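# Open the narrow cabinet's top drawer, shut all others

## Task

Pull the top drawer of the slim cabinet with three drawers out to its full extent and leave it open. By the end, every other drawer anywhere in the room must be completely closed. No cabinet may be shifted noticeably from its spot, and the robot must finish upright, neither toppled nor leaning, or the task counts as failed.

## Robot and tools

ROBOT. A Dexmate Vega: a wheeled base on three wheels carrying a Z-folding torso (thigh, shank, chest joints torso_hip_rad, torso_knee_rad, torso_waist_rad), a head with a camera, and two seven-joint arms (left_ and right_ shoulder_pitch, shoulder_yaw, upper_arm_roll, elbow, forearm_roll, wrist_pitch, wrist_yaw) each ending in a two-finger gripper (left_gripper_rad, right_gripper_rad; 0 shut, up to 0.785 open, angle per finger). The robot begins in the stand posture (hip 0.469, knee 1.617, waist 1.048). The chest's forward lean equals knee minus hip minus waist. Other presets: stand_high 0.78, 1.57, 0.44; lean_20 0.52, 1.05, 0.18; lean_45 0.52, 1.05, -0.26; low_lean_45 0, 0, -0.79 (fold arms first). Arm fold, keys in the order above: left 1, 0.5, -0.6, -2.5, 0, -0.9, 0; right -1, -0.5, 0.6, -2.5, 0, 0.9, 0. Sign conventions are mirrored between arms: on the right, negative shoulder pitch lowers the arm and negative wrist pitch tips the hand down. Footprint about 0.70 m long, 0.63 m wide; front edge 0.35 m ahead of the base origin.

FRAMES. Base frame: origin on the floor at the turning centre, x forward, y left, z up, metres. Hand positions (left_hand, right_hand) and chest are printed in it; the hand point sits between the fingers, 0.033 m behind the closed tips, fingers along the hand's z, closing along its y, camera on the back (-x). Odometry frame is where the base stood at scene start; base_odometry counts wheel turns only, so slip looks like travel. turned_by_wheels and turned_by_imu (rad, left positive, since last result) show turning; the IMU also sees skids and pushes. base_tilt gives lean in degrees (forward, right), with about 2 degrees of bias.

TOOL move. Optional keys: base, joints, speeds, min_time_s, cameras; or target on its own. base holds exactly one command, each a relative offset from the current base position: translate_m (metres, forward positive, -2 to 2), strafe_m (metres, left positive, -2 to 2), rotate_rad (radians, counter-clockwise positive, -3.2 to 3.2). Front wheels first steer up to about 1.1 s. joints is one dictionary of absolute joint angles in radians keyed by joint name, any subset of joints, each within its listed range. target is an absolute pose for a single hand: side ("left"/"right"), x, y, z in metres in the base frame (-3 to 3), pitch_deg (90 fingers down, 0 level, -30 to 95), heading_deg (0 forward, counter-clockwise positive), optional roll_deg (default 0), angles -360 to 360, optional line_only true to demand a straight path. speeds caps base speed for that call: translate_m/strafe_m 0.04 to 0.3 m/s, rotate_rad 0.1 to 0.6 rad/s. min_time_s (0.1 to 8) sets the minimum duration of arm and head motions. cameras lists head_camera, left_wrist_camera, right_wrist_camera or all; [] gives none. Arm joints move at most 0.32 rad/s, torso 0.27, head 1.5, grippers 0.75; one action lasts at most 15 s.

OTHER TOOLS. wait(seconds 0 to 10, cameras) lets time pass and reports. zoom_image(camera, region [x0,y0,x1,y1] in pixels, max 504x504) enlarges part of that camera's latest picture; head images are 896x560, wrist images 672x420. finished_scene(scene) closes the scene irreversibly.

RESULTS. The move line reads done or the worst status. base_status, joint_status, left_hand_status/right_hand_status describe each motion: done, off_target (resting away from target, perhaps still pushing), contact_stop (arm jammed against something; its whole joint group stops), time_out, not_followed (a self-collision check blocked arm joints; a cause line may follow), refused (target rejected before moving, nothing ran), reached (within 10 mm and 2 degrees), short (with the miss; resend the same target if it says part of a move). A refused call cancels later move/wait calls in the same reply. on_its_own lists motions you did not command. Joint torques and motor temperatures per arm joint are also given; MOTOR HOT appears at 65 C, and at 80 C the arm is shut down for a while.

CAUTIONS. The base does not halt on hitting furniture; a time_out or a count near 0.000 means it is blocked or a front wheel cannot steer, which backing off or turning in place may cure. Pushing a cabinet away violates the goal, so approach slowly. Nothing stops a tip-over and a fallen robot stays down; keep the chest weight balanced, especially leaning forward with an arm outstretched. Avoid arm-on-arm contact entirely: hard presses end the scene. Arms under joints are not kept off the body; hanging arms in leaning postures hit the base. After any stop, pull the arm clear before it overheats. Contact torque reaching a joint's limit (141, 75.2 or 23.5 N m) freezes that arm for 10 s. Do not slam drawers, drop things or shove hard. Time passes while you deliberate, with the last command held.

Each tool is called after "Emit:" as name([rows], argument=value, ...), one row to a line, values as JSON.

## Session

Emit:
move(joints={"head_pan_rad":-1.2,"head_camera_tilt_rad":0.4}, cameras=["head_camera"])

Emit:
move(joints={"head_pan_rad":-2.6}, cameras=["head_camera"])

Emit:
move(joints={"head_pan_rad":2.6}, cameras=["head_camera"])

Emit:
move(joints={"head_pan_rad":1.2}, cameras=["head_camera"])

Emit:
move(joints={"head_pan_rad":0})

Scene clock: 1.47 s.
Joint torques (N m): left_arm=[4.96 0.6 -0.72 -2.16 0.05 -1.71 0.19] | right_arm=[-4.82 -0.07 0.2 -2.52 -0.05 2.28 -0.16]
Motor temperatures (°C): left_arm=[31 31 31 26 40 35 41] | right_arm=[29 27 32 31 36 36 33]
move: done
base_odometry: x=+0.000 y=+0.000 heading=+0.000
turned_by_wheels: +0.000
turned_by_imu: +0.000
base_tilt: forward=+0.0 right=+0.8
base_status: not commanded
joint_positions: torso_hip_rad=+0.469 torso_knee_rad=+1.617 torso_waist_rad=+1.048 left_shoulder_pitch_rad=+2.199 left_shoulder_yaw_rad=+0.008 left_upper_arm_roll_rad=-0.009 left_elbow_rad=-1.083 left_forearm_roll_rad=+0.016 left_wrist_pitch_rad=-0.484 left_wrist_yaw_rad=+0.004 left_gripper_rad=+0.005 right_shoulder_pitch_rad=-2.209 right_shoulder_yaw_rad=+0.017 right_upper_arm_roll_rad=-0.013 right_elbow_rad=-1.119 right_forearm_roll_rad=-0.015 right_wrist_pitch_rad=+0.484 right_wrist_yaw_rad=-0.019 right_gripper_rad=+0.005 head_pan_rad=-1.200 head_tilt_rad=+0.000 head_camera_tilt_rad=+0.400
joint_status: all done
chest: x=-0.0111 y=+0.0000 z=+1.4155 quat_wxyz=(+0.999, +0.000, +0.050, +0.000) (m; base frame)
left_hand: x=+0.1862 y=+0.2374 z=+0.5952 quat_wxyz=(+0.407, +0.009, +0.913, +0.007) pitch_deg=+41.9 heading_deg=+0.4 roll_deg=+1.6 back=up (m; base frame)
right_hand: x=+0.1977 y=-0.2171 z=+0.6067 quat_wxyz=(+0.419, +0.002, +0.908, +0.001) pitch_deg=+40.4 heading_deg=+0.0 roll_deg=+0.2 back=up (m; base frame)
pictures: head_camera

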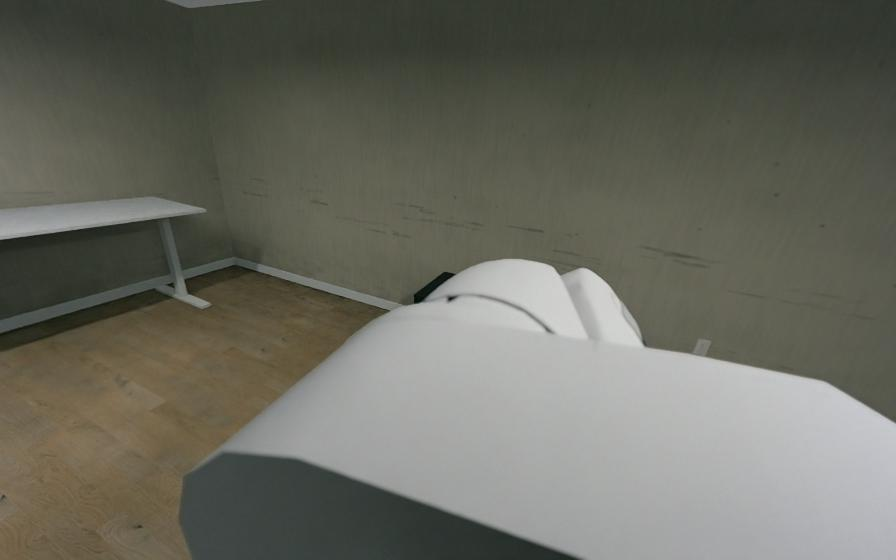

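Scene clock: 3.07 s.
Joint torques (N m): left_arm=[4.27 1.04 -0.48 -4.03 0.04 -1.39 -0.03] | right_arm=[-4.47 -0.09 -0.07 -2.25 0.14 2.19 -0.07]
Motor temperatures (°C): left_arm=[31 31 31 26 40 35 41] | right_arm=[29 27 32 31 36 36 33]
move: done
base_odometry: x=+0.000 y=+0.000 heading=+0.000
turned_by_wheels: +0.000
turned_by_imu: +0.000
base_tilt: forward=+0.1 right=+0.8
base_status: not commanded
joint_positions: torso_hip_rad=+0.469 torso_knee_rad=+1.617 torso_waist_rad=+1.048 left_shoulder_pitch_rad=+2.199 left_shoulder_yaw_rad=+0.008 left_upper_arm_roll_rad=-0.009 left_elbow_rad=-1.083 left_forearm_roll_rad=+0.016 left_wrist_pitch_rad=-0.484 left_wrist_yaw_rad=+0.004 left_gripper_rad=+0.005 right_shoulder_pitch_rad=-2.209 right_shoulder_yaw_rad=+0.017 right_upper_arm_roll_rad=-0.013 right_elbow_rad=-1.119 right_forearm_roll_rad=-0.015 right_wrist_pitch_rad=+0.484 right_wrist_yaw_rad=-0.019 right_gripper_rad=+0.005 head_pan_rad=-2.600 head_tilt_rad=+0.000 head_camera_tilt_rad=+0.400
joint_status: all done
chest: x=-0.0111 y=+0.0000 z=+1.4155 quat_wxyz=(+0.999, +0.000, +0.050, +0.000) (m; base frame)
left_hand: x=+0.1862 y=+0.2374 z=+0.5952 quat_wxyz=(+0.407, +0.009, +0.913, +0.007) pitch_deg=+41.9 heading_deg=+0.4 roll_deg=+1.6 back=up (m; base frame)
right_hand: x=+0.1977 y=-0.2171 z=+0.6067 quat_wxyz=(+0.419, +0.002, +0.908, +0.001) pitch_deg=+40.4 heading_deg=+0.0 roll_deg=+0.2 back=up (m; base frame)
pictures: head_camera

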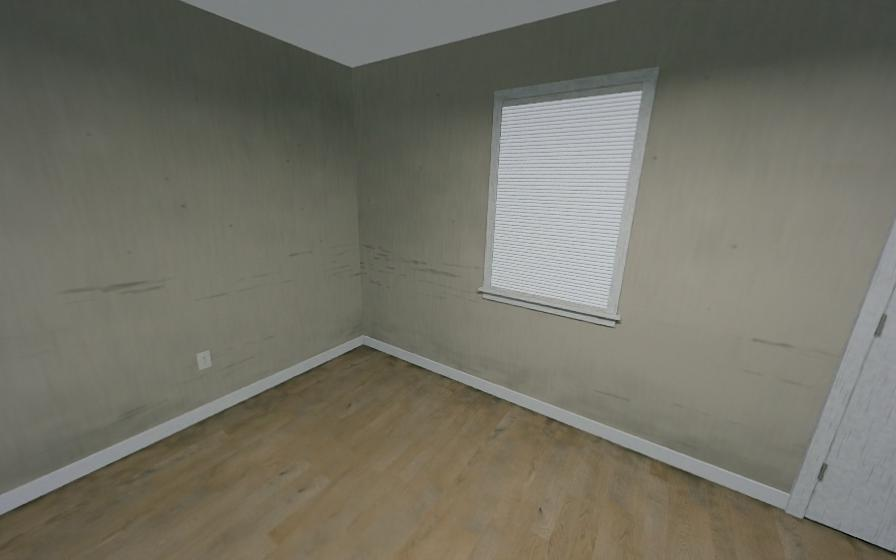

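Scene clock: 7.20 s.
Joint torques (N m): left_arm=[6.21 0.05 -1.04 -2.33 0.09 -2.68 0.06] | right_arm=[-4.46 -0.46 -0.06 -2.76 0.15 2.02 -0.02]
Motor temperatures (°C): left_arm=[31 31 31 26 40 35 41] | right_arm=[29 27 32 31 36 36 33]
move: done
base_odometry: x=+0.000 y=+0.000 heading=+0.000
turned_by_wheels: +0.000
turned_by_imu: +0.000
base_tilt: forward=+0.1 right=+0.8
base_status: not commanded
joint_positions: torso_hip_rad=+0.469 torso_knee_rad=+1.617 torso_waist_rad=+1.048 left_shoulder_pitch_rad=+2.199 left_shoulder_yaw_rad=+0.008 left_upper_arm_roll_rad=-0.009 left_elbow_rad=-1.083 left_forearm_roll_rad=+0.016 left_wrist_pitch_rad=-0.484 left_wrist_yaw_rad=+0.004 left_gripper_rad=+0.005 right_shoulder_pitch_rad=-2.209 right_shoulder_yaw_rad=+0.017 right_upper_arm_roll_rad=-0.013 right_elbow_rad=-1.119 right_forearm_roll_rad=-0.015 right_wrist_pitch_rad=+0.484 right_wrist_yaw_rad=-0.019 right_gripper_rad=+0.005 head_pan_rad=+2.600 head_tilt_rad=+0.000 head_camera_tilt_rad=+0.400
joint_status: all done
chest: x=-0.0111 y=+0.0000 z=+1.4155 quat_wxyz=(+0.999, +0.000, +0.050, +0.000) (m; base frame)
left_hand: x=+0.1862 y=+0.2374 z=+0.5952 quat_wxyz=(+0.407, +0.009, +0.913, +0.007) pitch_deg=+41.9 heading_deg=+0.4 roll_deg=+1.6 back=up (m; base frame)
right_hand: x=+0.1977 y=-0.2171 z=+0.6067 quat_wxyz=(+0.419, +0.002, +0.908, +0.001) pitch_deg=+40.4 heading_deg=+0.0 roll_deg=+0.2 back=up (m; base frame)
pictures: head_camera

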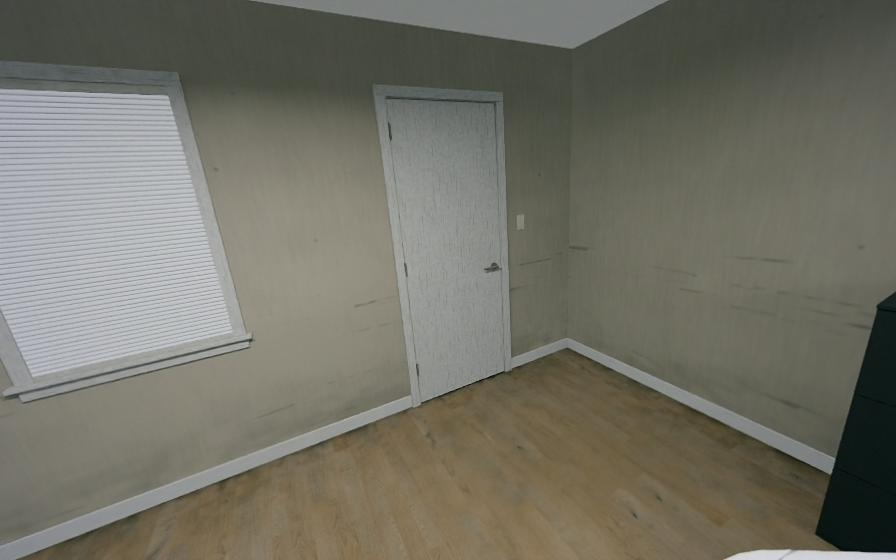

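Scene clock: 8.80 s.
Joint torques (N m): left_arm=[5.84 0.07 -1.16 -3.19 -0.01 -2.28 -0.21] | right_arm=[-4.79 -2.57 -0.13 -2.92 -0.02 2.42 -0.05]
Motor temperatures (°C): left_arm=[31 31 31 26 40 35 41] | right_arm=[29 27 32 31 36 36 33]
move: done
base_odometry: x=+0.000 y=+0.000 heading=+0.000
turned_by_wheels: +0.000
turned_by_imu: +0.000
base_tilt: forward=+0.1 right=+0.8
base_status: not commanded
joint_positions: torso_hip_rad=+0.469 torso_knee_rad=+1.617 torso_waist_rad=+1.048 left_shoulder_pitch_rad=+2.199 left_shoulder_yaw_rad=+0.008 left_upper_arm_roll_rad=-0.009 left_elbow_rad=-1.083 left_forearm_roll_rad=+0.016 left_wrist_pitch_rad=-0.484 left_wrist_yaw_rad=+0.004 left_gripper_rad=+0.005 right_shoulder_pitch_rad=-2.209 right_shoulder_yaw_rad=+0.017 right_upper_arm_roll_rad=-0.013 right_elbow_rad=-1.119 right_forearm_roll_rad=-0.015 right_wrist_pitch_rad=+0.484 right_wrist_yaw_rad=-0.019 right_gripper_rad=+0.005 head_pan_rad=+1.200 head_tilt_rad=+0.000 head_camera_tilt_rad=+0.400
joint_status: all done
chest: x=-0.0111 y=+0.0000 z=+1.4155 quat_wxyz=(+0.999, +0.000, +0.050, +0.000) (m; base frame)
left_hand: x=+0.1862 y=+0.2374 z=+0.5952 quat_wxyz=(+0.407, +0.009, +0.913, +0.007) pitch_deg=+41.9 heading_deg=+0.4 roll_deg=+1.6 back=up (m; base frame)
right_hand: x=+0.1977 y=-0.2171 z=+0.6067 quat_wxyz=(+0.419, +0.002, +0.908, +0.001) pitch_deg=+40.4 heading_deg=+0.0 roll_deg=+0.2 back=up (m; base frame)
pictures: head_camera

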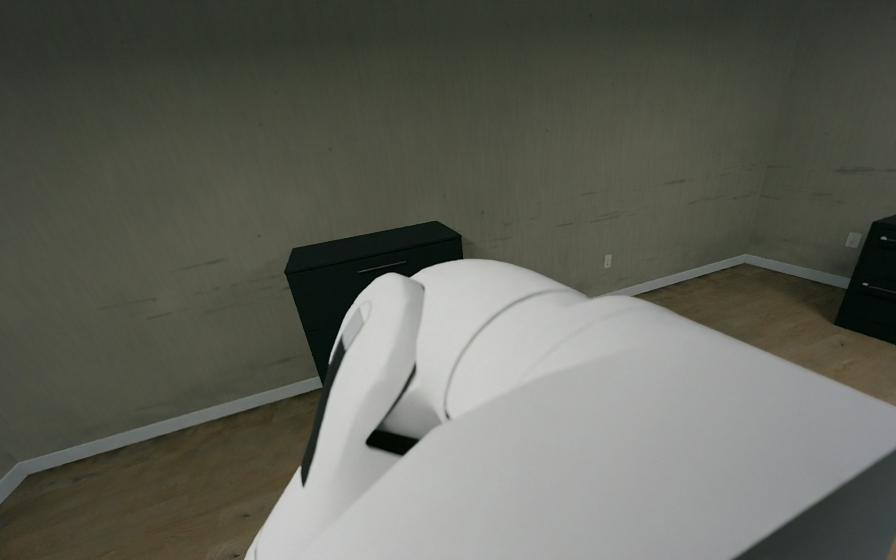

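Scene clock: 10.27 s.
Joint torques (N m): left_arm=[5.09 1.25 -1.36 -3.78 0.17 -1.94 0] | right_arm=[-4.34 0.11 0.16 -2.37 0.12 2.57 0.05]
Motor temperatures (°C): left_arm=[31 31 31 26 40 35 41] | right_arm=[29 27 32 31 36 36 33]
move: done
base_odometry: x=+0.000 y=+0.000 heading=+0.000
turned_by_wheels: +0.000
turned_by_imu: +0.000
base_tilt: forward=+0.0 right=+0.7
base_status: not commanded
joint_positions: torso_hip_rad=+0.469 torso_knee_rad=+1.617 torso_waist_rad=+1.048 left_shoulder_pitch_rad=+2.199 left_shoulder_yaw_rad=+0.008 left_upper_arm_roll_rad=-0.009 left_elbow_rad=-1.083 left_forearm_roll_rad=+0.016 left_wrist_pitch_rad=-0.484 left_wrist_yaw_rad=+0.004 left_gripper_rad=+0.005 right_shoulder_pitch_rad=-2.209 right_shoulder_yaw_rad=+0.017 right_upper_arm_roll_rad=-0.013 right_elbow_rad=-1.119 right_forearm_roll_rad=-0.015 right_wrist_pitch_rad=+0.484 right_wrist_yaw_rad=-0.019 right_gripper_rad=+0.005 head_pan_rad=+0.000 head_tilt_rad=+0.000 head_camera_tilt_rad=+0.400
joint_status: all done
chest: x=-0.0111 y=+0.0000 z=+1.4155 quat_wxyz=(+0.999, +0.000, +0.050, +0.000) (m; base frame)
left_hand: x=+0.1862 y=+0.2374 z=+0.5952 quat_wxyz=(+0.407, +0.009, +0.913, +0.007) pitch_deg=+41.9 heading_deg=+0.4 roll_deg=+1.6 back=up (m; base frame)
right_hand: x=+0.1977 y=-0.2171 z=+0.6067 quat_wxyz=(+0.419, +0.002, +0.908, +0.001) pitch_deg=+40.4 heading_deg=+0.0 roll_deg=+0.2 back=up (m; base frame)
pictures: head_camera, left_wrist_camera, right_wrist_camera

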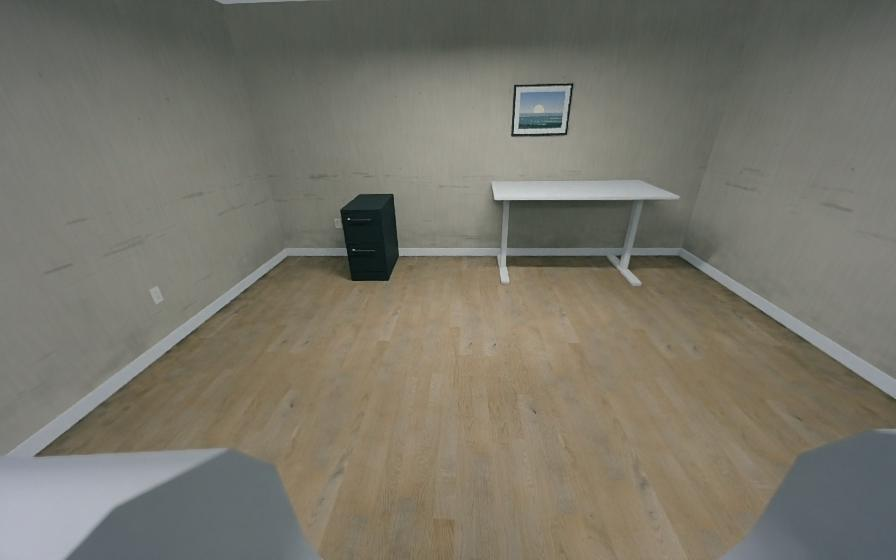

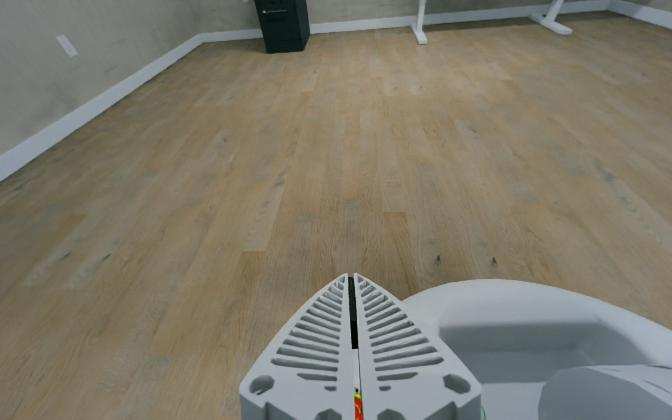

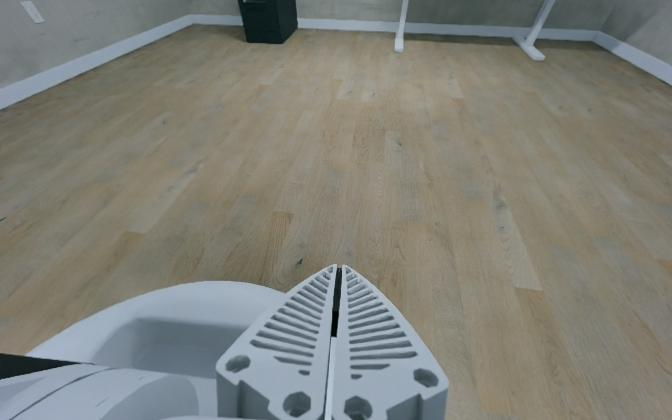

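Emit:
move(base={"rotate_rad":-1.15}, cameras=["head_camera"])

Scene clock: 14.50 s.
Joint torques (N m): left_arm=[5.36 -1.07 -0.97 -2.13 -0.01 -2.92 -0.05] | right_arm=[-4.42 -0.08 0.26 -2.06 0 2.49 0.05]
Motor temperatures (°C): left_arm=[31 31 31 26 40 35 41] | right_arm=[29 27 32 31 36 36 33]
move: done
base_odometry: x=+0.001 y=+0.001 heading=-1.153
turned_by_wheels: -1.153
turned_by_imu: -1.147
base_tilt: forward=+0.0 right=+0.7
base_status: done
joint_positions: torso_hip_rad=+0.469 torso_knee_rad=+1.617 torso_waist_rad=+1.048 left_shoulder_pitch_rad=+2.199 left_shoulder_yaw_rad=+0.008 left_upper_arm_roll_rad=-0.009 left_elbow_rad=-1.083 left_forearm_roll_rad=+0.016 left_wrist_pitch_rad=-0.484 left_wrist_yaw_rad=+0.004 left_gripper_rad=+0.005 right_shoulder_pitch_rad=-2.209 right_shoulder_yaw_rad=+0.017 right_upper_arm_roll_rad=-0.013 right_elbow_rad=-1.119 right_forearm_roll_rad=-0.015 right_wrist_pitch_rad=+0.484 right_wrist_yaw_rad=-0.019 right_gripper_rad=+0.005 head_pan_rad=+0.000 head_tilt_rad=+0.000 head_camera_tilt_rad=+0.400
joint_status: not commanded
chest: x=-0.0111 y=+0.0000 z=+1.4155 quat_wxyz=(+0.999, +0.000, +0.050, +0.000) (m; base frame)
left_hand: x=+0.1862 y=+0.2374 z=+0.5952 quat_wxyz=(+0.407, +0.009, +0.913, +0.007) pitch_deg=+41.9 heading_deg=+0.4 roll_deg=+1.6 back=up (m; base frame)
right_hand: x=+0.1977 y=-0.2171 z=+0.6067 quat_wxyz=(+0.419, +0.002, +0.908, +0.001) pitch_deg=+40.4 heading_deg=+0.0 roll_deg=+0.2 back=up (m; base frame)
pictures: head_camera

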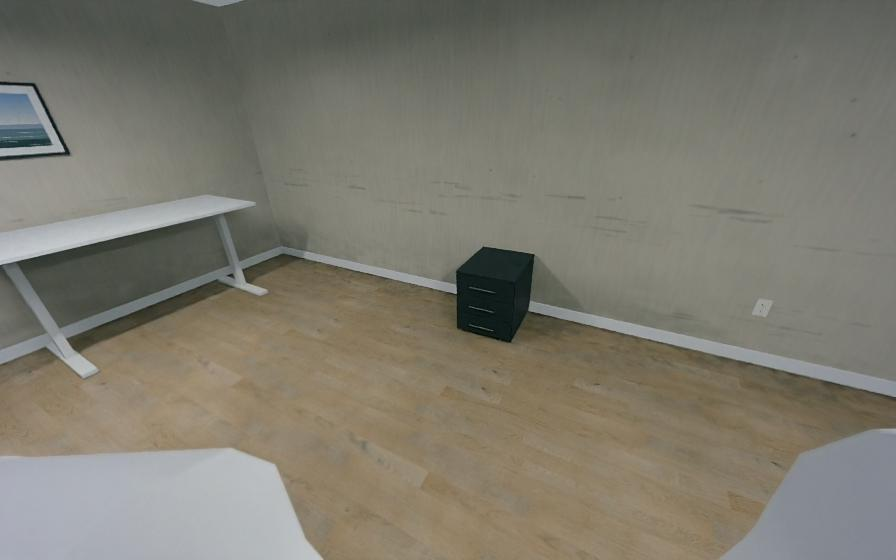

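Emit:
zoom_image(camera="head_camera", region=[430, 235, 560, 355])

Scaled by 3.877 from the camera's 896x560 image, which has a finer 960x600 frame.

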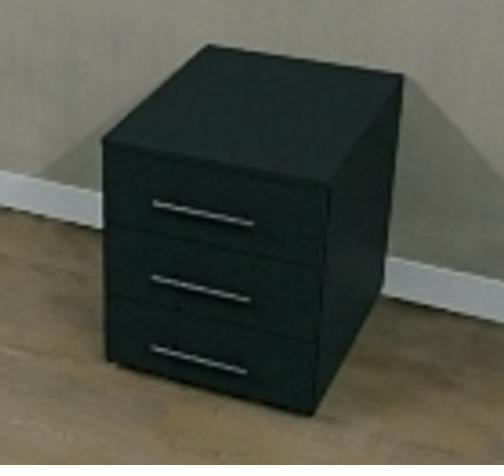

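Emit:
move(base={"rotate_rad":-0.417}, joints={"left_shoulder_pitch_rad":1.11,"left_shoulder_yaw_rad":-0.065,"left_upper_arm_roll_rad":0.11,"left_elbow_rad":-1.236,"left_forearm_roll_rad":1.594,"left_wrist_pitch_rad":0.127,"left_wrist_yaw_rad":0.227,"left_gripper_rad":0.4,"right_shoulder_pitch_rad":-1.8,"right_elbow_rad":-1.9}, cameras=["head_camera"])

Emit:
move(base={"strafe_m":0.43}, joints={"torso_hip_rad":0.1,"torso_knee_rad":0.9,"torso_waist_rad":0.0,"head_camera_tilt_rad":0.0}, cameras=["head_camera"])

Scene clock: 21.60 s.
Joint torques (N m): left_arm=[-29.4 -4.73 2.73 -8.61 0.62 0.38 1.69] | right_arm=[19.41 -0.64 0.48 -8.57 0.04 3.13 -0.11]
Motor temperatures (°C): left_arm=[31 31 31 26 40 35 41] | right_arm=[30 27 32 31 36 36 33]
move: done
base_odometry: x=+0.002 y=+0.001 heading=-1.571
turned_by_wheels: -0.418
turned_by_imu: -0.415
base_tilt: forward=+0.0 right=+0.7
base_status: done
joint_positions: torso_hip_rad=+0.469 torso_knee_rad=+1.617 torso_waist_rad=+1.048 left_shoulder_pitch_rad=+1.113 left_shoulder_yaw_rad=-0.065 left_upper_arm_roll_rad=+0.109 left_elbow_rad=-1.235 left_forearm_roll_rad=+1.590 left_wrist_pitch_rad=+0.125 left_wrist_yaw_rad=+0.226 left_gripper_rad=+0.400 right_shoulder_pitch_rad=-1.800 right_shoulder_yaw_rad=+0.017 right_upper_arm_roll_rad=-0.013 right_elbow_rad=-1.900 right_forearm_roll_rad=-0.015 right_wrist_pitch_rad=+0.484 right_wrist_yaw_rad=-0.019 right_gripper_rad=+0.005 head_pan_rad=+0.000 head_tilt_rad=+0.000 head_camera_tilt_rad=+0.400
joint_status: all done
chest: x=-0.0111 y=+0.0000 z=+1.4155 quat_wxyz=(+0.999, +0.000, +0.050, +0.000) (m; base frame)
left_hand: x=+0.8265 y=+0.1713 z=+1.1961 quat_wxyz=(+0.560, +0.431, +0.435, +0.558) pitch_deg=-14.5 heading_deg=+0.1 roll_deg=+89.6 (m; base frame)
right_hand: x=+0.5790 y=-0.2265 z=+1.2458 quat_wxyz=(+0.856, +0.009, +0.517, -0.001) pitch_deg=-27.7 heading_deg=-1.0 roll_deg=+0.9 back=up (m; base frame)
pictures: head_camera

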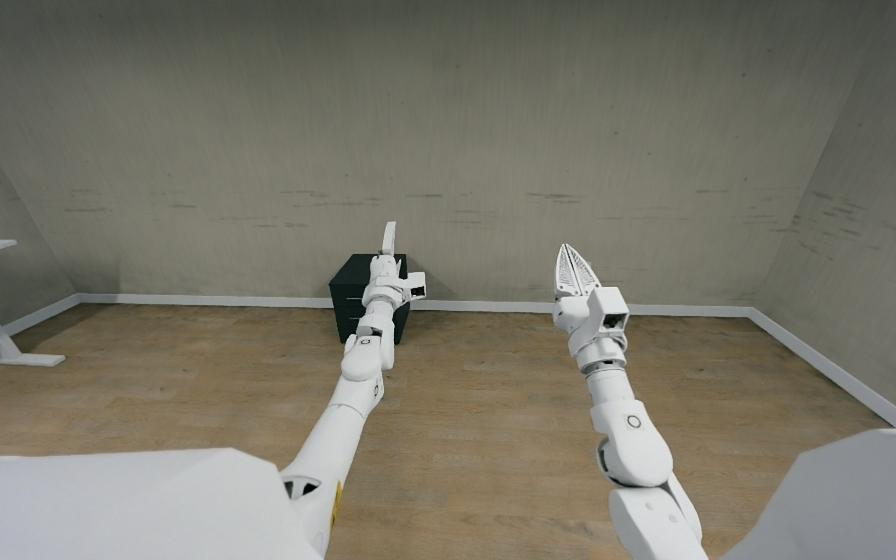

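Scene clock: 26.77 s.
Joint torques (N m): left_arm=[-12.18 -3.52 3.58 -7.13 0.35 -0.32 1.44] | right_arm=[4.53 -1.83 0.28 -7.81 0.16 3.16 0.01]
Motor temperatures (°C): left_arm=[31 31 31 26 40 35 41] | right_arm=[30 27 32 31 36 36 33]
move: done
base_odometry: x=+0.430 y=+0.004 heading=-1.560
turned_by_wheels: +0.011
turned_by_imu: +0.005
base_tilt: forward=+0.1 right=+0.8
base_status: done
joint_positions: torso_hip_rad=+0.100 torso_knee_rad=+0.900 torso_waist_rad=+0.000 left_shoulder_pitch_rad=+1.110 left_shoulder_yaw_rad=-0.065 left_upper_arm_roll_rad=+0.110 left_elbow_rad=-1.236 left_forearm_roll_rad=+1.594 left_wrist_pitch_rad=+0.127 left_wrist_yaw_rad=+0.227 left_gripper_rad=+0.400 right_shoulder_pitch_rad=-1.800 right_shoulder_yaw_rad=+0.017 right_upper_arm_roll_rad=-0.013 right_elbow_rad=-1.900 right_forearm_roll_rad=-0.015 right_wrist_pitch_rad=+0.484 right_wrist_yaw_rad=-0.019 right_gripper_rad=+0.005 head_pan_rad=+0.000 head_tilt_rad=+0.000 head_camera_tilt_rad=+0.000
joint_status: all done
chest: x=+0.2155 y=+0.0000 z=+1.1368 quat_wxyz=(+0.921, +0.000, +0.389, +0.000) (m; base frame)
left_hand: x=+0.7173 y=+0.1713 z=+0.4317 quat_wxyz=(+0.378, +0.597, +0.599, +0.378) pitch_deg=+25.4 heading_deg=+0.2 roll_deg=+90.0 (m; base frame)
right_hand: x=+0.5576 y=-0.2265 z=+0.6269 quat_wxyz=(+0.627, +0.008, +0.779, -0.004) pitch_deg=+12.4 heading_deg=-0.9 roll_deg=+0.2 back=up (m; base frame)
pictures: head_camera

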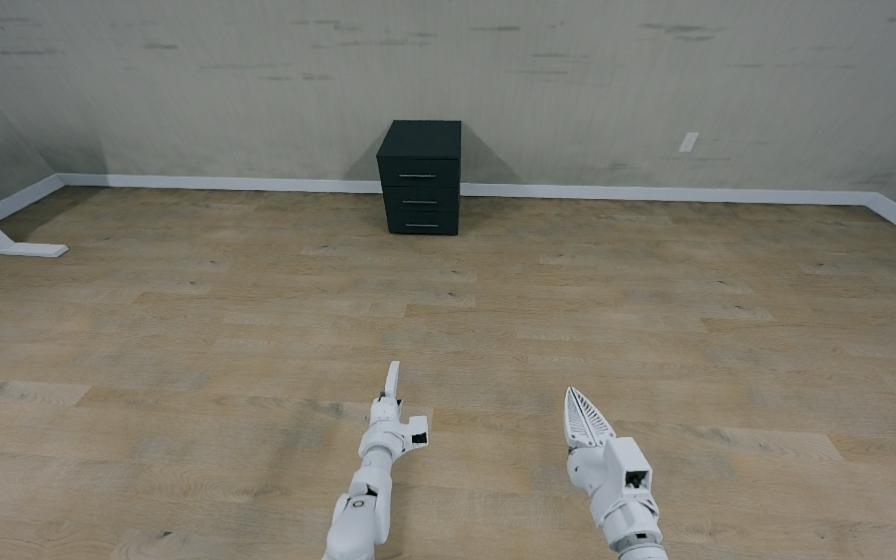

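Emit:
zoom_image(camera="head_camera", region=[365, 110, 475, 245])

Scaled by 3.733 from the camera's 896x560 image, which has a finer 960x600 frame.

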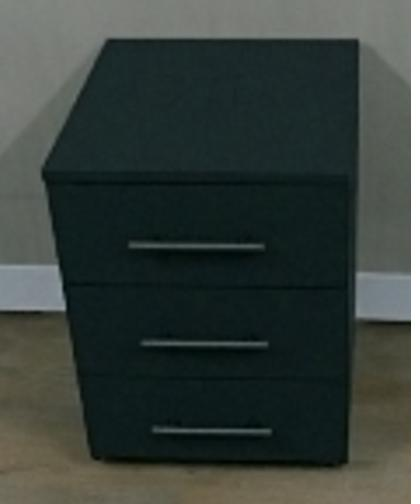

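Emit:
move(base={"rotate_rad":-0.03}, cameras=[])

Emit:
move(base={"translate_m":0.95}, joints={"head_camera_tilt_rad":0.3}, cameras=["head_camera","left_wrist_camera"])

Scene clock: 28.30 s.
Joint torques (N m): left_arm=[-11.88 -3.49 2.01 -6.67 0.46 0.12 1.19] | right_arm=[5.11 -0.32 -0.24 -6.75 0.02 3.17 -0.03]
Motor temperatures (°C): left_arm=[31 31 31 26 40 35 41] | right_arm=[30 27 32 31 36 36 33]
move: done
base_odometry: x=+0.430 y=+0.004 heading=-1.590
turned_by_wheels: -0.030
turned_by_imu: -0.030
base_tilt: forward=+0.0 right=+0.7
base_status: done
joint_positions: torso_hip_rad=+0.100 torso_knee_rad=+0.900 torso_waist_rad=+0.000 left_shoulder_pitch_rad=+1.110 left_shoulder_yaw_rad=-0.065 left_upper_arm_roll_rad=+0.110 left_elbow_rad=-1.236 left_forearm_roll_rad=+1.594 left_wrist_pitch_rad=+0.127 left_wrist_yaw_rad=+0.227 left_gripper_rad=+0.400 right_shoulder_pitch_rad=-1.800 right_shoulder_yaw_rad=+0.017 right_upper_arm_roll_rad=-0.013 right_elbow_rad=-1.900 right_forearm_roll_rad=-0.015 right_wrist_pitch_rad=+0.484 right_wrist_yaw_rad=-0.019 right_gripper_rad=+0.005 head_pan_rad=+0.000 head_tilt_rad=+0.000 head_camera_tilt_rad=+0.000
joint_status: not commanded
chest: x=+0.2155 y=+0.0000 z=+1.1368 quat_wxyz=(+0.921, +0.000, +0.389, +0.000) (m; base frame)
left_hand: x=+0.7173 y=+0.1713 z=+0.4317 quat_wxyz=(+0.378, +0.597, +0.599, +0.378) pitch_deg=+25.4 heading_deg=+0.2 roll_deg=+90.0 (m; base frame)
right_hand: x=+0.5576 y=-0.2265 z=+0.6269 quat_wxyz=(+0.627, +0.008, +0.779, -0.004) pitch_deg=+12.4 heading_deg=-0.9 roll_deg=+0.2 back=up (m; base frame)
pictures: none
No camera images: "cameras" was empty.

Scene clock: 33.27 s.
Joint torques (N m): left_arm=[-11.55 -4.05 3.01 -6.83 0.4 -0.38 1.27] | right_arm=[2.98 -0.51 -0.04 -6.65 0.19 3.09 -0.2]
Motor temperatures (°C): left_arm=[31 31 31 26 40 35 41] | right_arm=[30 27 32 31 36 36 33]
move: done
base_odometry: x=+0.412 y=-0.946 heading=-1.590
turned_by_wheels: -0.001
turned_by_imu: -0.003
base_tilt: forward=+0.1 right=+0.7
base_status: done
joint_positions: torso_hip_rad=+0.100 torso_knee_rad=+0.900 torso_waist_rad=+0.000 left_shoulder_pitch_rad=+1.110 left_shoulder_yaw_rad=-0.065 left_upper_arm_roll_rad=+0.110 left_elbow_rad=-1.236 left_forearm_roll_rad=+1.594 left_wrist_pitch_rad=+0.127 left_wrist_yaw_rad=+0.227 left_gripper_rad=+0.400 right_shoulder_pitch_rad=-1.800 right_shoulder_yaw_rad=+0.017 right_upper_arm_roll_rad=-0.013 right_elbow_rad=-1.900 right_forearm_roll_rad=-0.015 right_wrist_pitch_rad=+0.484 right_wrist_yaw_rad=-0.019 right_gripper_rad=+0.005 head_pan_rad=+0.000 head_tilt_rad=+0.000 head_camera_tilt_rad=+0.300
joint_status: all done
chest: x=+0.2156 y=+0.0000 z=+1.1368 quat_wxyz=(+0.921, +0.000, +0.389, +0.000) (m; base frame)
left_hand: x=+0.7174 y=+0.1713 z=+0.4317 quat_wxyz=(+0.378, +0.597, +0.599, +0.378) pitch_deg=+25.4 heading_deg=+0.2 roll_deg=+90.0 (m; base frame)
right_hand: x=+0.5576 y=-0.2265 z=+0.6269 quat_wxyz=(+0.627, +0.008, +0.779, -0.004) pitch_deg=+12.4 heading_deg=-0.9 roll_deg=+0.2 back=up (m; base frame)
pictures: head_camera, left_wrist_camera

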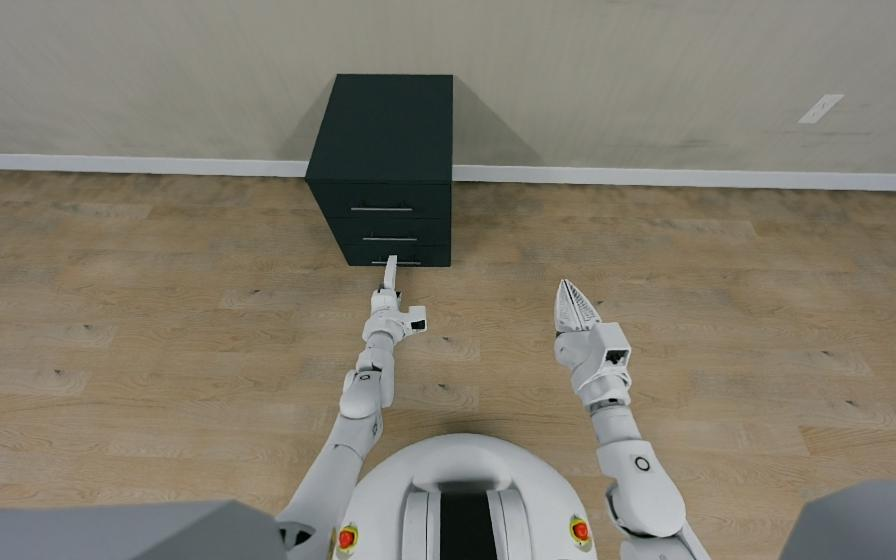

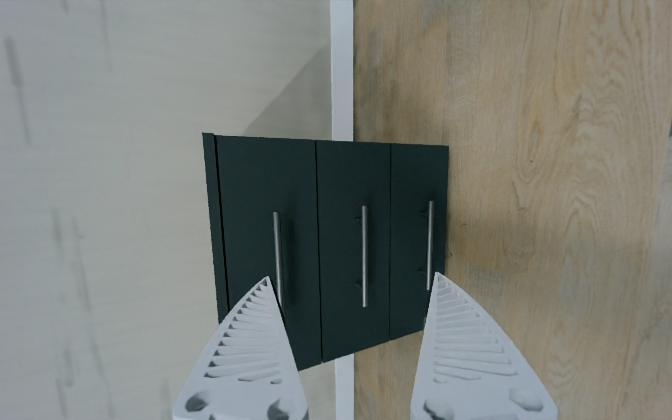

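Emit:
move(target={"side":"left","x":0.72,"y":0.215,"z":0.434,"pitch_deg":25,"heading_deg":0,"roll_deg":90}, cameras=[])

Emit:
move(base={"translate_m":0.18}, speeds={"translate_m":0.15}, cameras=["head_camera","left_wrist_camera"])

Scene clock: 35.03 s.
Joint torques (N m): left_arm=[-0.29 1.76 -3.61 -7.02 -0.1 0.17 0.67] | right_arm=[2.47 -0.97 0.53 -6.57 0.06 3.73 0.04]
Motor temperatures (°C): left_arm=[31 31 31 26 40 35 41] | right_arm=[30 27 32 31 36 36 33]
move: done
base_odometry: x=+0.412 y=-0.946 heading=-1.590
turned_by_wheels: +0.000
turned_by_imu: +0.000
base_tilt: forward=+0.1 right=+0.7
base_status: not commanded
joint_positions: torso_hip_rad=+0.100 torso_knee_rad=+0.900 torso_waist_rad=+0.000 left_shoulder_pitch_rad=+1.116 left_shoulder_yaw_rad=+0.004 left_upper_arm_roll_rad=+0.061 left_elbow_rad=-1.256 left_forearm_roll_rad=+1.548 left_wrist_pitch_rad=+0.057 left_wrist_yaw_rad=+0.224 left_gripper_rad=+0.400 right_shoulder_pitch_rad=-1.800 right_shoulder_yaw_rad=+0.017 right_upper_arm_roll_rad=-0.013 right_elbow_rad=-1.900 right_forearm_roll_rad=-0.015 right_wrist_pitch_rad=+0.484 right_wrist_yaw_rad=-0.019 right_gripper_rad=+0.005 head_pan_rad=+0.000 head_tilt_rad=+0.000 head_camera_tilt_rad=+0.300
joint_status: not commanded
chest: x=+0.2156 y=+0.0000 z=+1.1368 quat_wxyz=(+0.921, +0.000, +0.389, +0.000) (m; base frame)
left_hand: x=+0.7198 y=+0.2124 z=+0.4337 quat_wxyz=(+0.380, +0.596, +0.597, +0.380) pitch_deg=+25.0 heading_deg=+0.0 roll_deg=+90.0 (m; base frame)
left_hand_status: reached (straight line, planned for 0.6 s): 3 mm and 0.0 deg off.
right_hand: x=+0.5576 y=-0.2265 z=+0.6269 quat_wxyz=(+0.627, +0.008, +0.779, -0.004) pitch_deg=+12.4 heading_deg=-0.9 roll_deg=+0.2 back=up (m; base frame)
pictures: none
No camera images: "cameras" was empty.

Scene clock: 37.33 s.
Joint torques (N m): left_arm=[-2.96 1.42 -4.41 -6.88 -0.04 0.14 0.9] | right_arm=[3.67 -2.19 0.19 -6.61 -0.07 3.11 -0.07]
Motor temperatures (°C): left_arm=[31 31 31 26 40 35 41] | right_arm=[30 27 32 31 36 36 33]
move: done
base_odometry: x=+0.409 y=-1.126 heading=-1.591
turned_by_wheels: -0.001
turned_by_imu: -0.001
base_tilt: forward=+0.0 right=+0.8
base_status: done
joint_positions: torso_hip_rad=+0.100 torso_knee_rad=+0.900 torso_waist_rad=+0.000 left_shoulder_pitch_rad=+1.116 left_shoulder_yaw_rad=+0.008 left_upper_arm_roll_rad=+0.058 left_elbow_rad=-1.257 left_forearm_roll_rad=+1.546 left_wrist_pitch_rad=+0.053 left_wrist_yaw_rad=+0.224 left_gripper_rad=+0.400 right_shoulder_pitch_rad=-1.800 right_shoulder_yaw_rad=+0.017 right_upper_arm_roll_rad=-0.013 right_elbow_rad=-1.900 right_forearm_roll_rad=-0.015 right_wrist_pitch_rad=+0.484 right_wrist_yaw_rad=-0.019 right_gripper_rad=+0.005 head_pan_rad=+0.000 head_tilt_rad=+0.000 head_camera_tilt_rad=+0.300
joint_status: not commanded
chest: x=+0.2156 y=+0.0000 z=+1.1368 quat_wxyz=(+0.921, +0.000, +0.389, +0.000) (m; base frame)
left_hand: x=+0.7200 y=+0.2148 z=+0.4339 quat_wxyz=(+0.380, +0.596, +0.596, +0.380) pitch_deg=+25.0 heading_deg=+0.0 roll_deg=+90.0 (m; base frame)
right_hand: x=+0.5576 y=-0.2265 z=+0.6269 quat_wxyz=(+0.627, +0.008, +0.779, -0.004) pitch_deg=+12.4 heading_deg=-0.9 roll_deg=+0.2 back=up (m; base frame)
pictures: head_camera, left_wrist_camera

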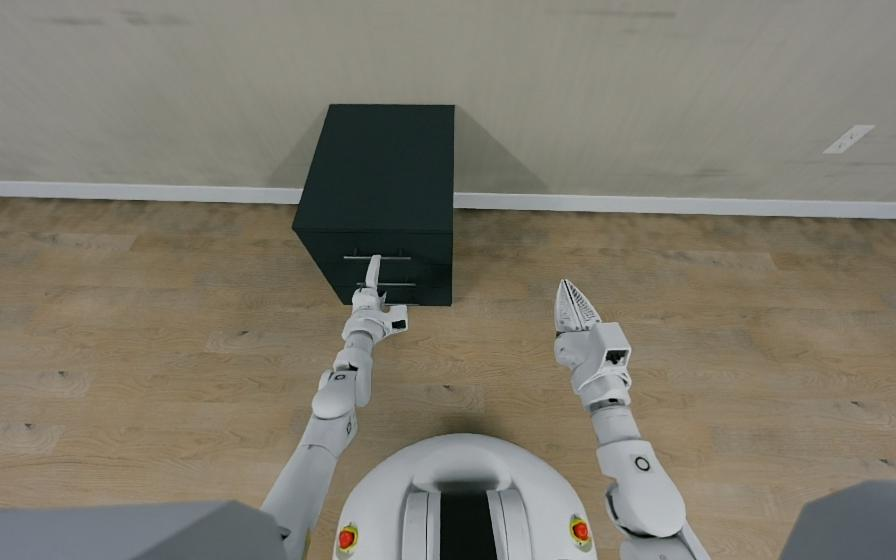

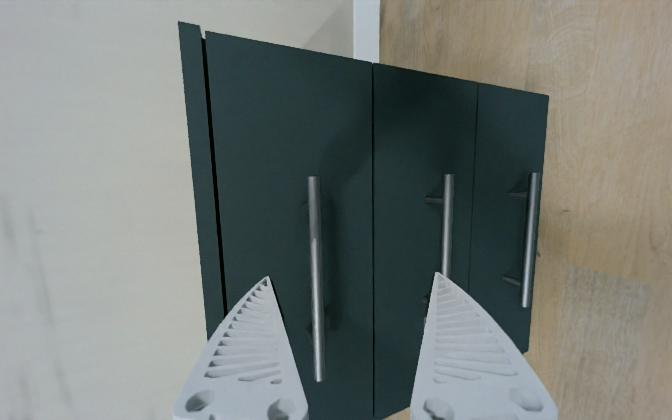

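Emit:
move(base={"translate_m":0.08}, speeds={"translate_m":0.1}, cameras=["head_camera","left_wrist_camera"])

Scene clock: 39.20 s.
Joint torques (N m): left_arm=[-14.9 0.47 -3.23 -5.19 -0.1 0.28 -1.54] | right_arm=[3.86 -1.27 0.18 -7.77 0.02 2.74 -0.04]
Motor temperatures (°C): left_arm=[31 31 31 26 40 35 41] | right_arm=[30 27 32 31 36 36 33]
move: done
base_odometry: x=+0.407 y=-1.206 heading=-1.591
turned_by_wheels: +0.000
turned_by_imu: +0.000
base_tilt: forward=+0.1 right=+0.8
base_status: done
joint_positions: torso_hip_rad=+0.100 torso_knee_rad=+0.900 torso_waist_rad=+0.000 left_shoulder_pitch_rad=+1.117 left_shoulder_yaw_rad=+0.008 left_upper_arm_roll_rad=+0.058 left_elbow_rad=-1.257 left_forearm_roll_rad=+1.546 left_wrist_pitch_rad=+0.053 left_wrist_yaw_rad=+0.224 left_gripper_rad=+0.400 right_shoulder_pitch_rad=-1.800 right_shoulder_yaw_rad=+0.017 right_upper_arm_roll_rad=-0.013 right_elbow_rad=-1.900 right_forearm_roll_rad=-0.015 right_wrist_pitch_rad=+0.484 right_wrist_yaw_rad=-0.019 right_gripper_rad=+0.005 head_pan_rad=+0.000 head_tilt_rad=+0.000 head_camera_tilt_rad=+0.300
joint_status: not commanded
chest: x=+0.2152 y=+0.0000 z=+1.1369 quat_wxyz=(+0.921, +0.000, +0.389, +0.000) (m; base frame)
left_hand: x=+0.7199 y=+0.2148 z=+0.4345 quat_wxyz=(+0.380, +0.596, +0.596, +0.380) pitch_deg=+24.9 heading_deg=+0.0 roll_deg=+90.0 (m; base frame)
right_hand: x=+0.5575 y=-0.2265 z=+0.6272 quat_wxyz=(+0.627, +0.008, +0.779, -0.004) pitch_deg=+12.4 heading_deg=-0.9 roll_deg=+0.2 back=up (m; base frame)
pictures: head_camera, left_wrist_camera

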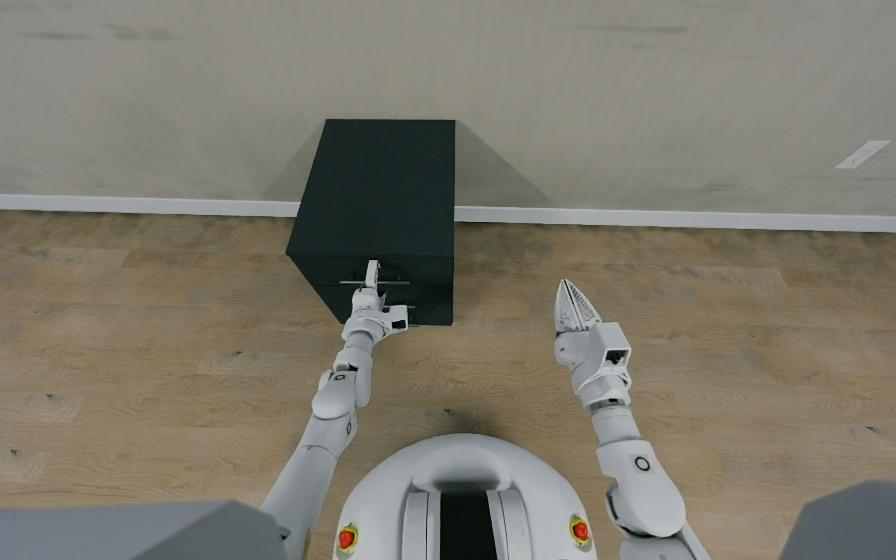

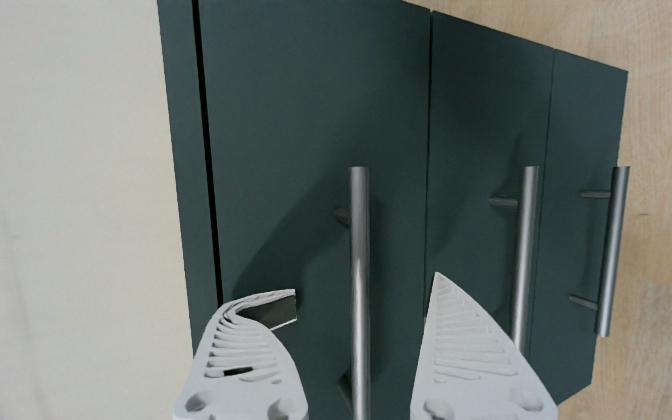

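Emit:
move(joints={"left_gripper_rad":0.2}, cameras=[])

Emit:
move(base={"translate_m":0.018}, speeds={"translate_m":0.08}, cameras=["left_wrist_camera"])

Emit:
move(joints={"left_gripper_rad":0.0}, cameras=["left_wrist_camera"])

Scene clock: 40.17 s.
Joint torques (N m): left_arm=[-18.68 1.2 -2.57 -4.04 -0.15 -0.2 -1.22] | right_arm=[3.58 -1.34 -0.36 -6.6 0.09 3.5 0.17]
Motor temperatures (°C): left_arm=[31 31 31 26 40 35 41] | right_arm=[30 27 32 31 36 36 33]
move: done
base_odometry: x=+0.407 y=-1.206 heading=-1.591
turned_by_wheels: +0.000
turned_by_imu: +0.000
base_tilt: forward=+0.0 right=+0.7
base_status: not commanded
joint_positions: torso_hip_rad=+0.100 torso_knee_rad=+0.900 torso_waist_rad=+0.000 left_shoulder_pitch_rad=+1.117 left_shoulder_yaw_rad=+0.008 left_upper_arm_roll_rad=+0.058 left_elbow_rad=-1.257 left_forearm_roll_rad=+1.546 left_wrist_pitch_rad=+0.053 left_wrist_yaw_rad=+0.224 left_gripper_rad=+0.200 right_shoulder_pitch_rad=-1.800 right_shoulder_yaw_rad=+0.017 right_upper_arm_roll_rad=-0.013 right_elbow_rad=-1.900 right_forearm_roll_rad=-0.015 right_wrist_pitch_rad=+0.484 right_wrist_yaw_rad=-0.019 right_gripper_rad=+0.005 head_pan_rad=+0.000 head_tilt_rad=+0.000 head_camera_tilt_rad=+0.300
joint_status: all done
chest: x=+0.2152 y=+0.0000 z=+1.1370 quat_wxyz=(+0.921, +0.000, +0.389, +0.000) (m; base frame)
left_hand: x=+0.7197 y=+0.2149 z=+0.4344 quat_wxyz=(+0.380, +0.596, +0.596, +0.380) pitch_deg=+25.0 heading_deg=+0.0 roll_deg=+90.0 (m; base frame)
right_hand: x=+0.5575 y=-0.2265 z=+0.6272 quat_wxyz=(+0.627, +0.008, +0.779, -0.004) pitch_deg=+12.4 heading_deg=-0.9 roll_deg=+0.2 back=up (m; base frame)
pictures: none
No camera images: "cameras" was empty.

Scene clock: 41.20 s.
Joint torques (N m): left_arm=[-37.87 -2.02 1.89 -11.65 0.67 -2.78 -0.1] | right_arm=[3.6 -0.2 0.05 -6.45 0.16 2.62 0.01]
Motor temperatures (°C): left_arm=[31 31 31 26 40 35 41] | right_arm=[30 27 32 31 36 36 33]
move: done
base_odometry: x=+0.407 y=-1.224 heading=-1.591
turned_by_wheels: +0.000
turned_by_imu: +0.001
base_tilt: forward=+0.0 right=+0.8
base_status: done
joint_positions: torso_hip_rad=+0.100 torso_knee_rad=+0.900 torso_waist_rad=+0.000 left_shoulder_pitch_rad=+1.118 left_shoulder_yaw_rad=+0.008 left_upper_arm_roll_rad=+0.058 left_elbow_rad=-1.257 left_forearm_roll_rad=+1.545 left_wrist_pitch_rad=+0.053 left_wrist_yaw_rad=+0.224 left_gripper_rad=+0.200 right_shoulder_pitch_rad=-1.800 right_shoulder_yaw_rad=+0.017 right_upper_arm_roll_rad=-0.013 right_elbow_rad=-1.900 right_forearm_roll_rad=-0.015 right_wrist_pitch_rad=+0.484 right_wrist_yaw_rad=-0.019 right_gripper_rad=+0.005 head_pan_rad=+0.000 head_tilt_rad=+0.000 head_camera_tilt_rad=+0.300
joint_status: not commanded
chest: x=+0.2151 y=+0.0000 z=+1.1370 quat_wxyz=(+0.921, +0.000, +0.389, +0.000) (m; base frame)
left_hand: x=+0.7189 y=+0.2156 z=+0.4336 quat_wxyz=(+0.379, +0.596, +0.597, +0.380) pitch_deg=+25.1 heading_deg=+0.1 roll_deg=-90.0 (m; base frame)
right_hand: x=+0.5575 y=-0.2265 z=+0.6273 quat_wxyz=(+0.627, +0.008, +0.779, -0.004) pitch_deg=+12.4 heading_deg=-0.9 roll_deg=+0.2 back=up (m; base frame)
pictures: left_wrist_camera

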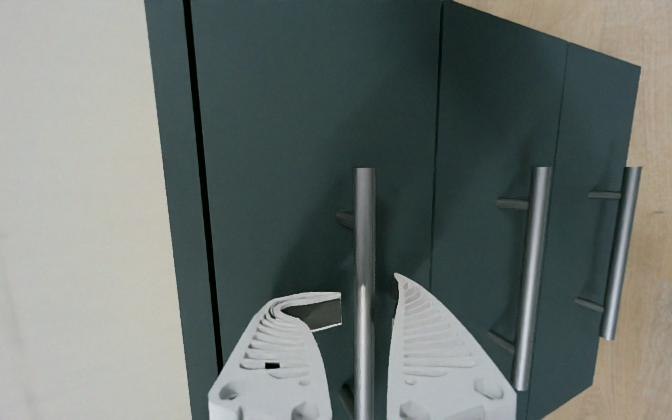

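Scene clock: 41.90 s.
Joint torques (N m): left_arm=[-42.08 -2.91 2.38 -17.1 0.75 -1.16 4.87] | right_arm=[4.4 -0.74 0.46 -7.54 -0.03 3.1 0]
Motor temperatures (°C): left_arm=[31 31 31 26 40 35 41] | right_arm=[30 27 32 31 36 36 33]
move: done
base_odometry: x=+0.407 y=-1.224 heading=-1.591
turned_by_wheels: +0.000
turned_by_imu: -0.001
base_tilt: forward=+0.1 right=+0.7
base_status: not commanded
joint_positions: torso_hip_rad=+0.100 torso_knee_rad=+0.900 torso_waist_rad=+0.000 left_shoulder_pitch_rad=+1.118 left_shoulder_yaw_rad=+0.008 left_upper_arm_roll_rad=+0.058 left_elbow_rad=-1.256 left_forearm_roll_rad=+1.545 left_wrist_pitch_rad=+0.053 left_wrist_yaw_rad=+0.222 left_gripper_rad=+0.000 right_shoulder_pitch_rad=-1.800 right_shoulder_yaw_rad=+0.017 right_upper_arm_roll_rad=-0.013 right_elbow_rad=-1.900 right_forearm_roll_rad=-0.015 right_wrist_pitch_rad=+0.484 right_wrist_yaw_rad=-0.019 right_gripper_rad=+0.005 head_pan_rad=+0.000 head_tilt_rad=+0.000 head_camera_tilt_rad=+0.300
joint_status: all done
chest: x=+0.2154 y=+0.0000 z=+1.1368 quat_wxyz=(+0.921, +0.000, +0.389, +0.000) (m; base frame)
left_hand: x=+0.7183 y=+0.2155 z=+0.4322 quat_wxyz=(+0.378, +0.597, +0.597, +0.379) pitch_deg=+25.2 heading_deg=+0.1 roll_deg=-90.0 (m; base frame)
right_hand: x=+0.5575 y=-0.2265 z=+0.6269 quat_wxyz=(+0.627, +0.008, +0.779, -0.004) pitch_deg=+12.4 heading_deg=-0.9 roll_deg=+0.2 back=up (m; base frame)
pictures: left_wrist_camera

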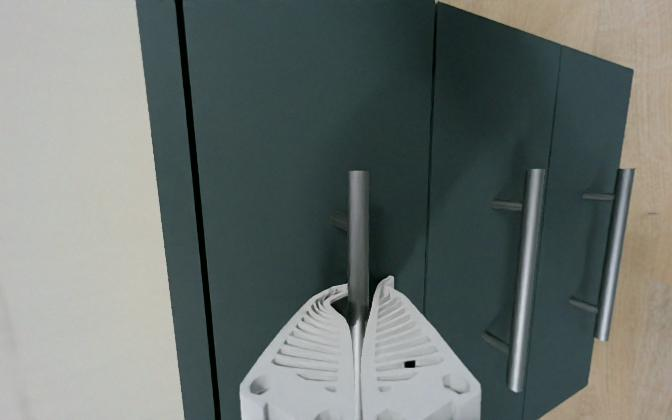

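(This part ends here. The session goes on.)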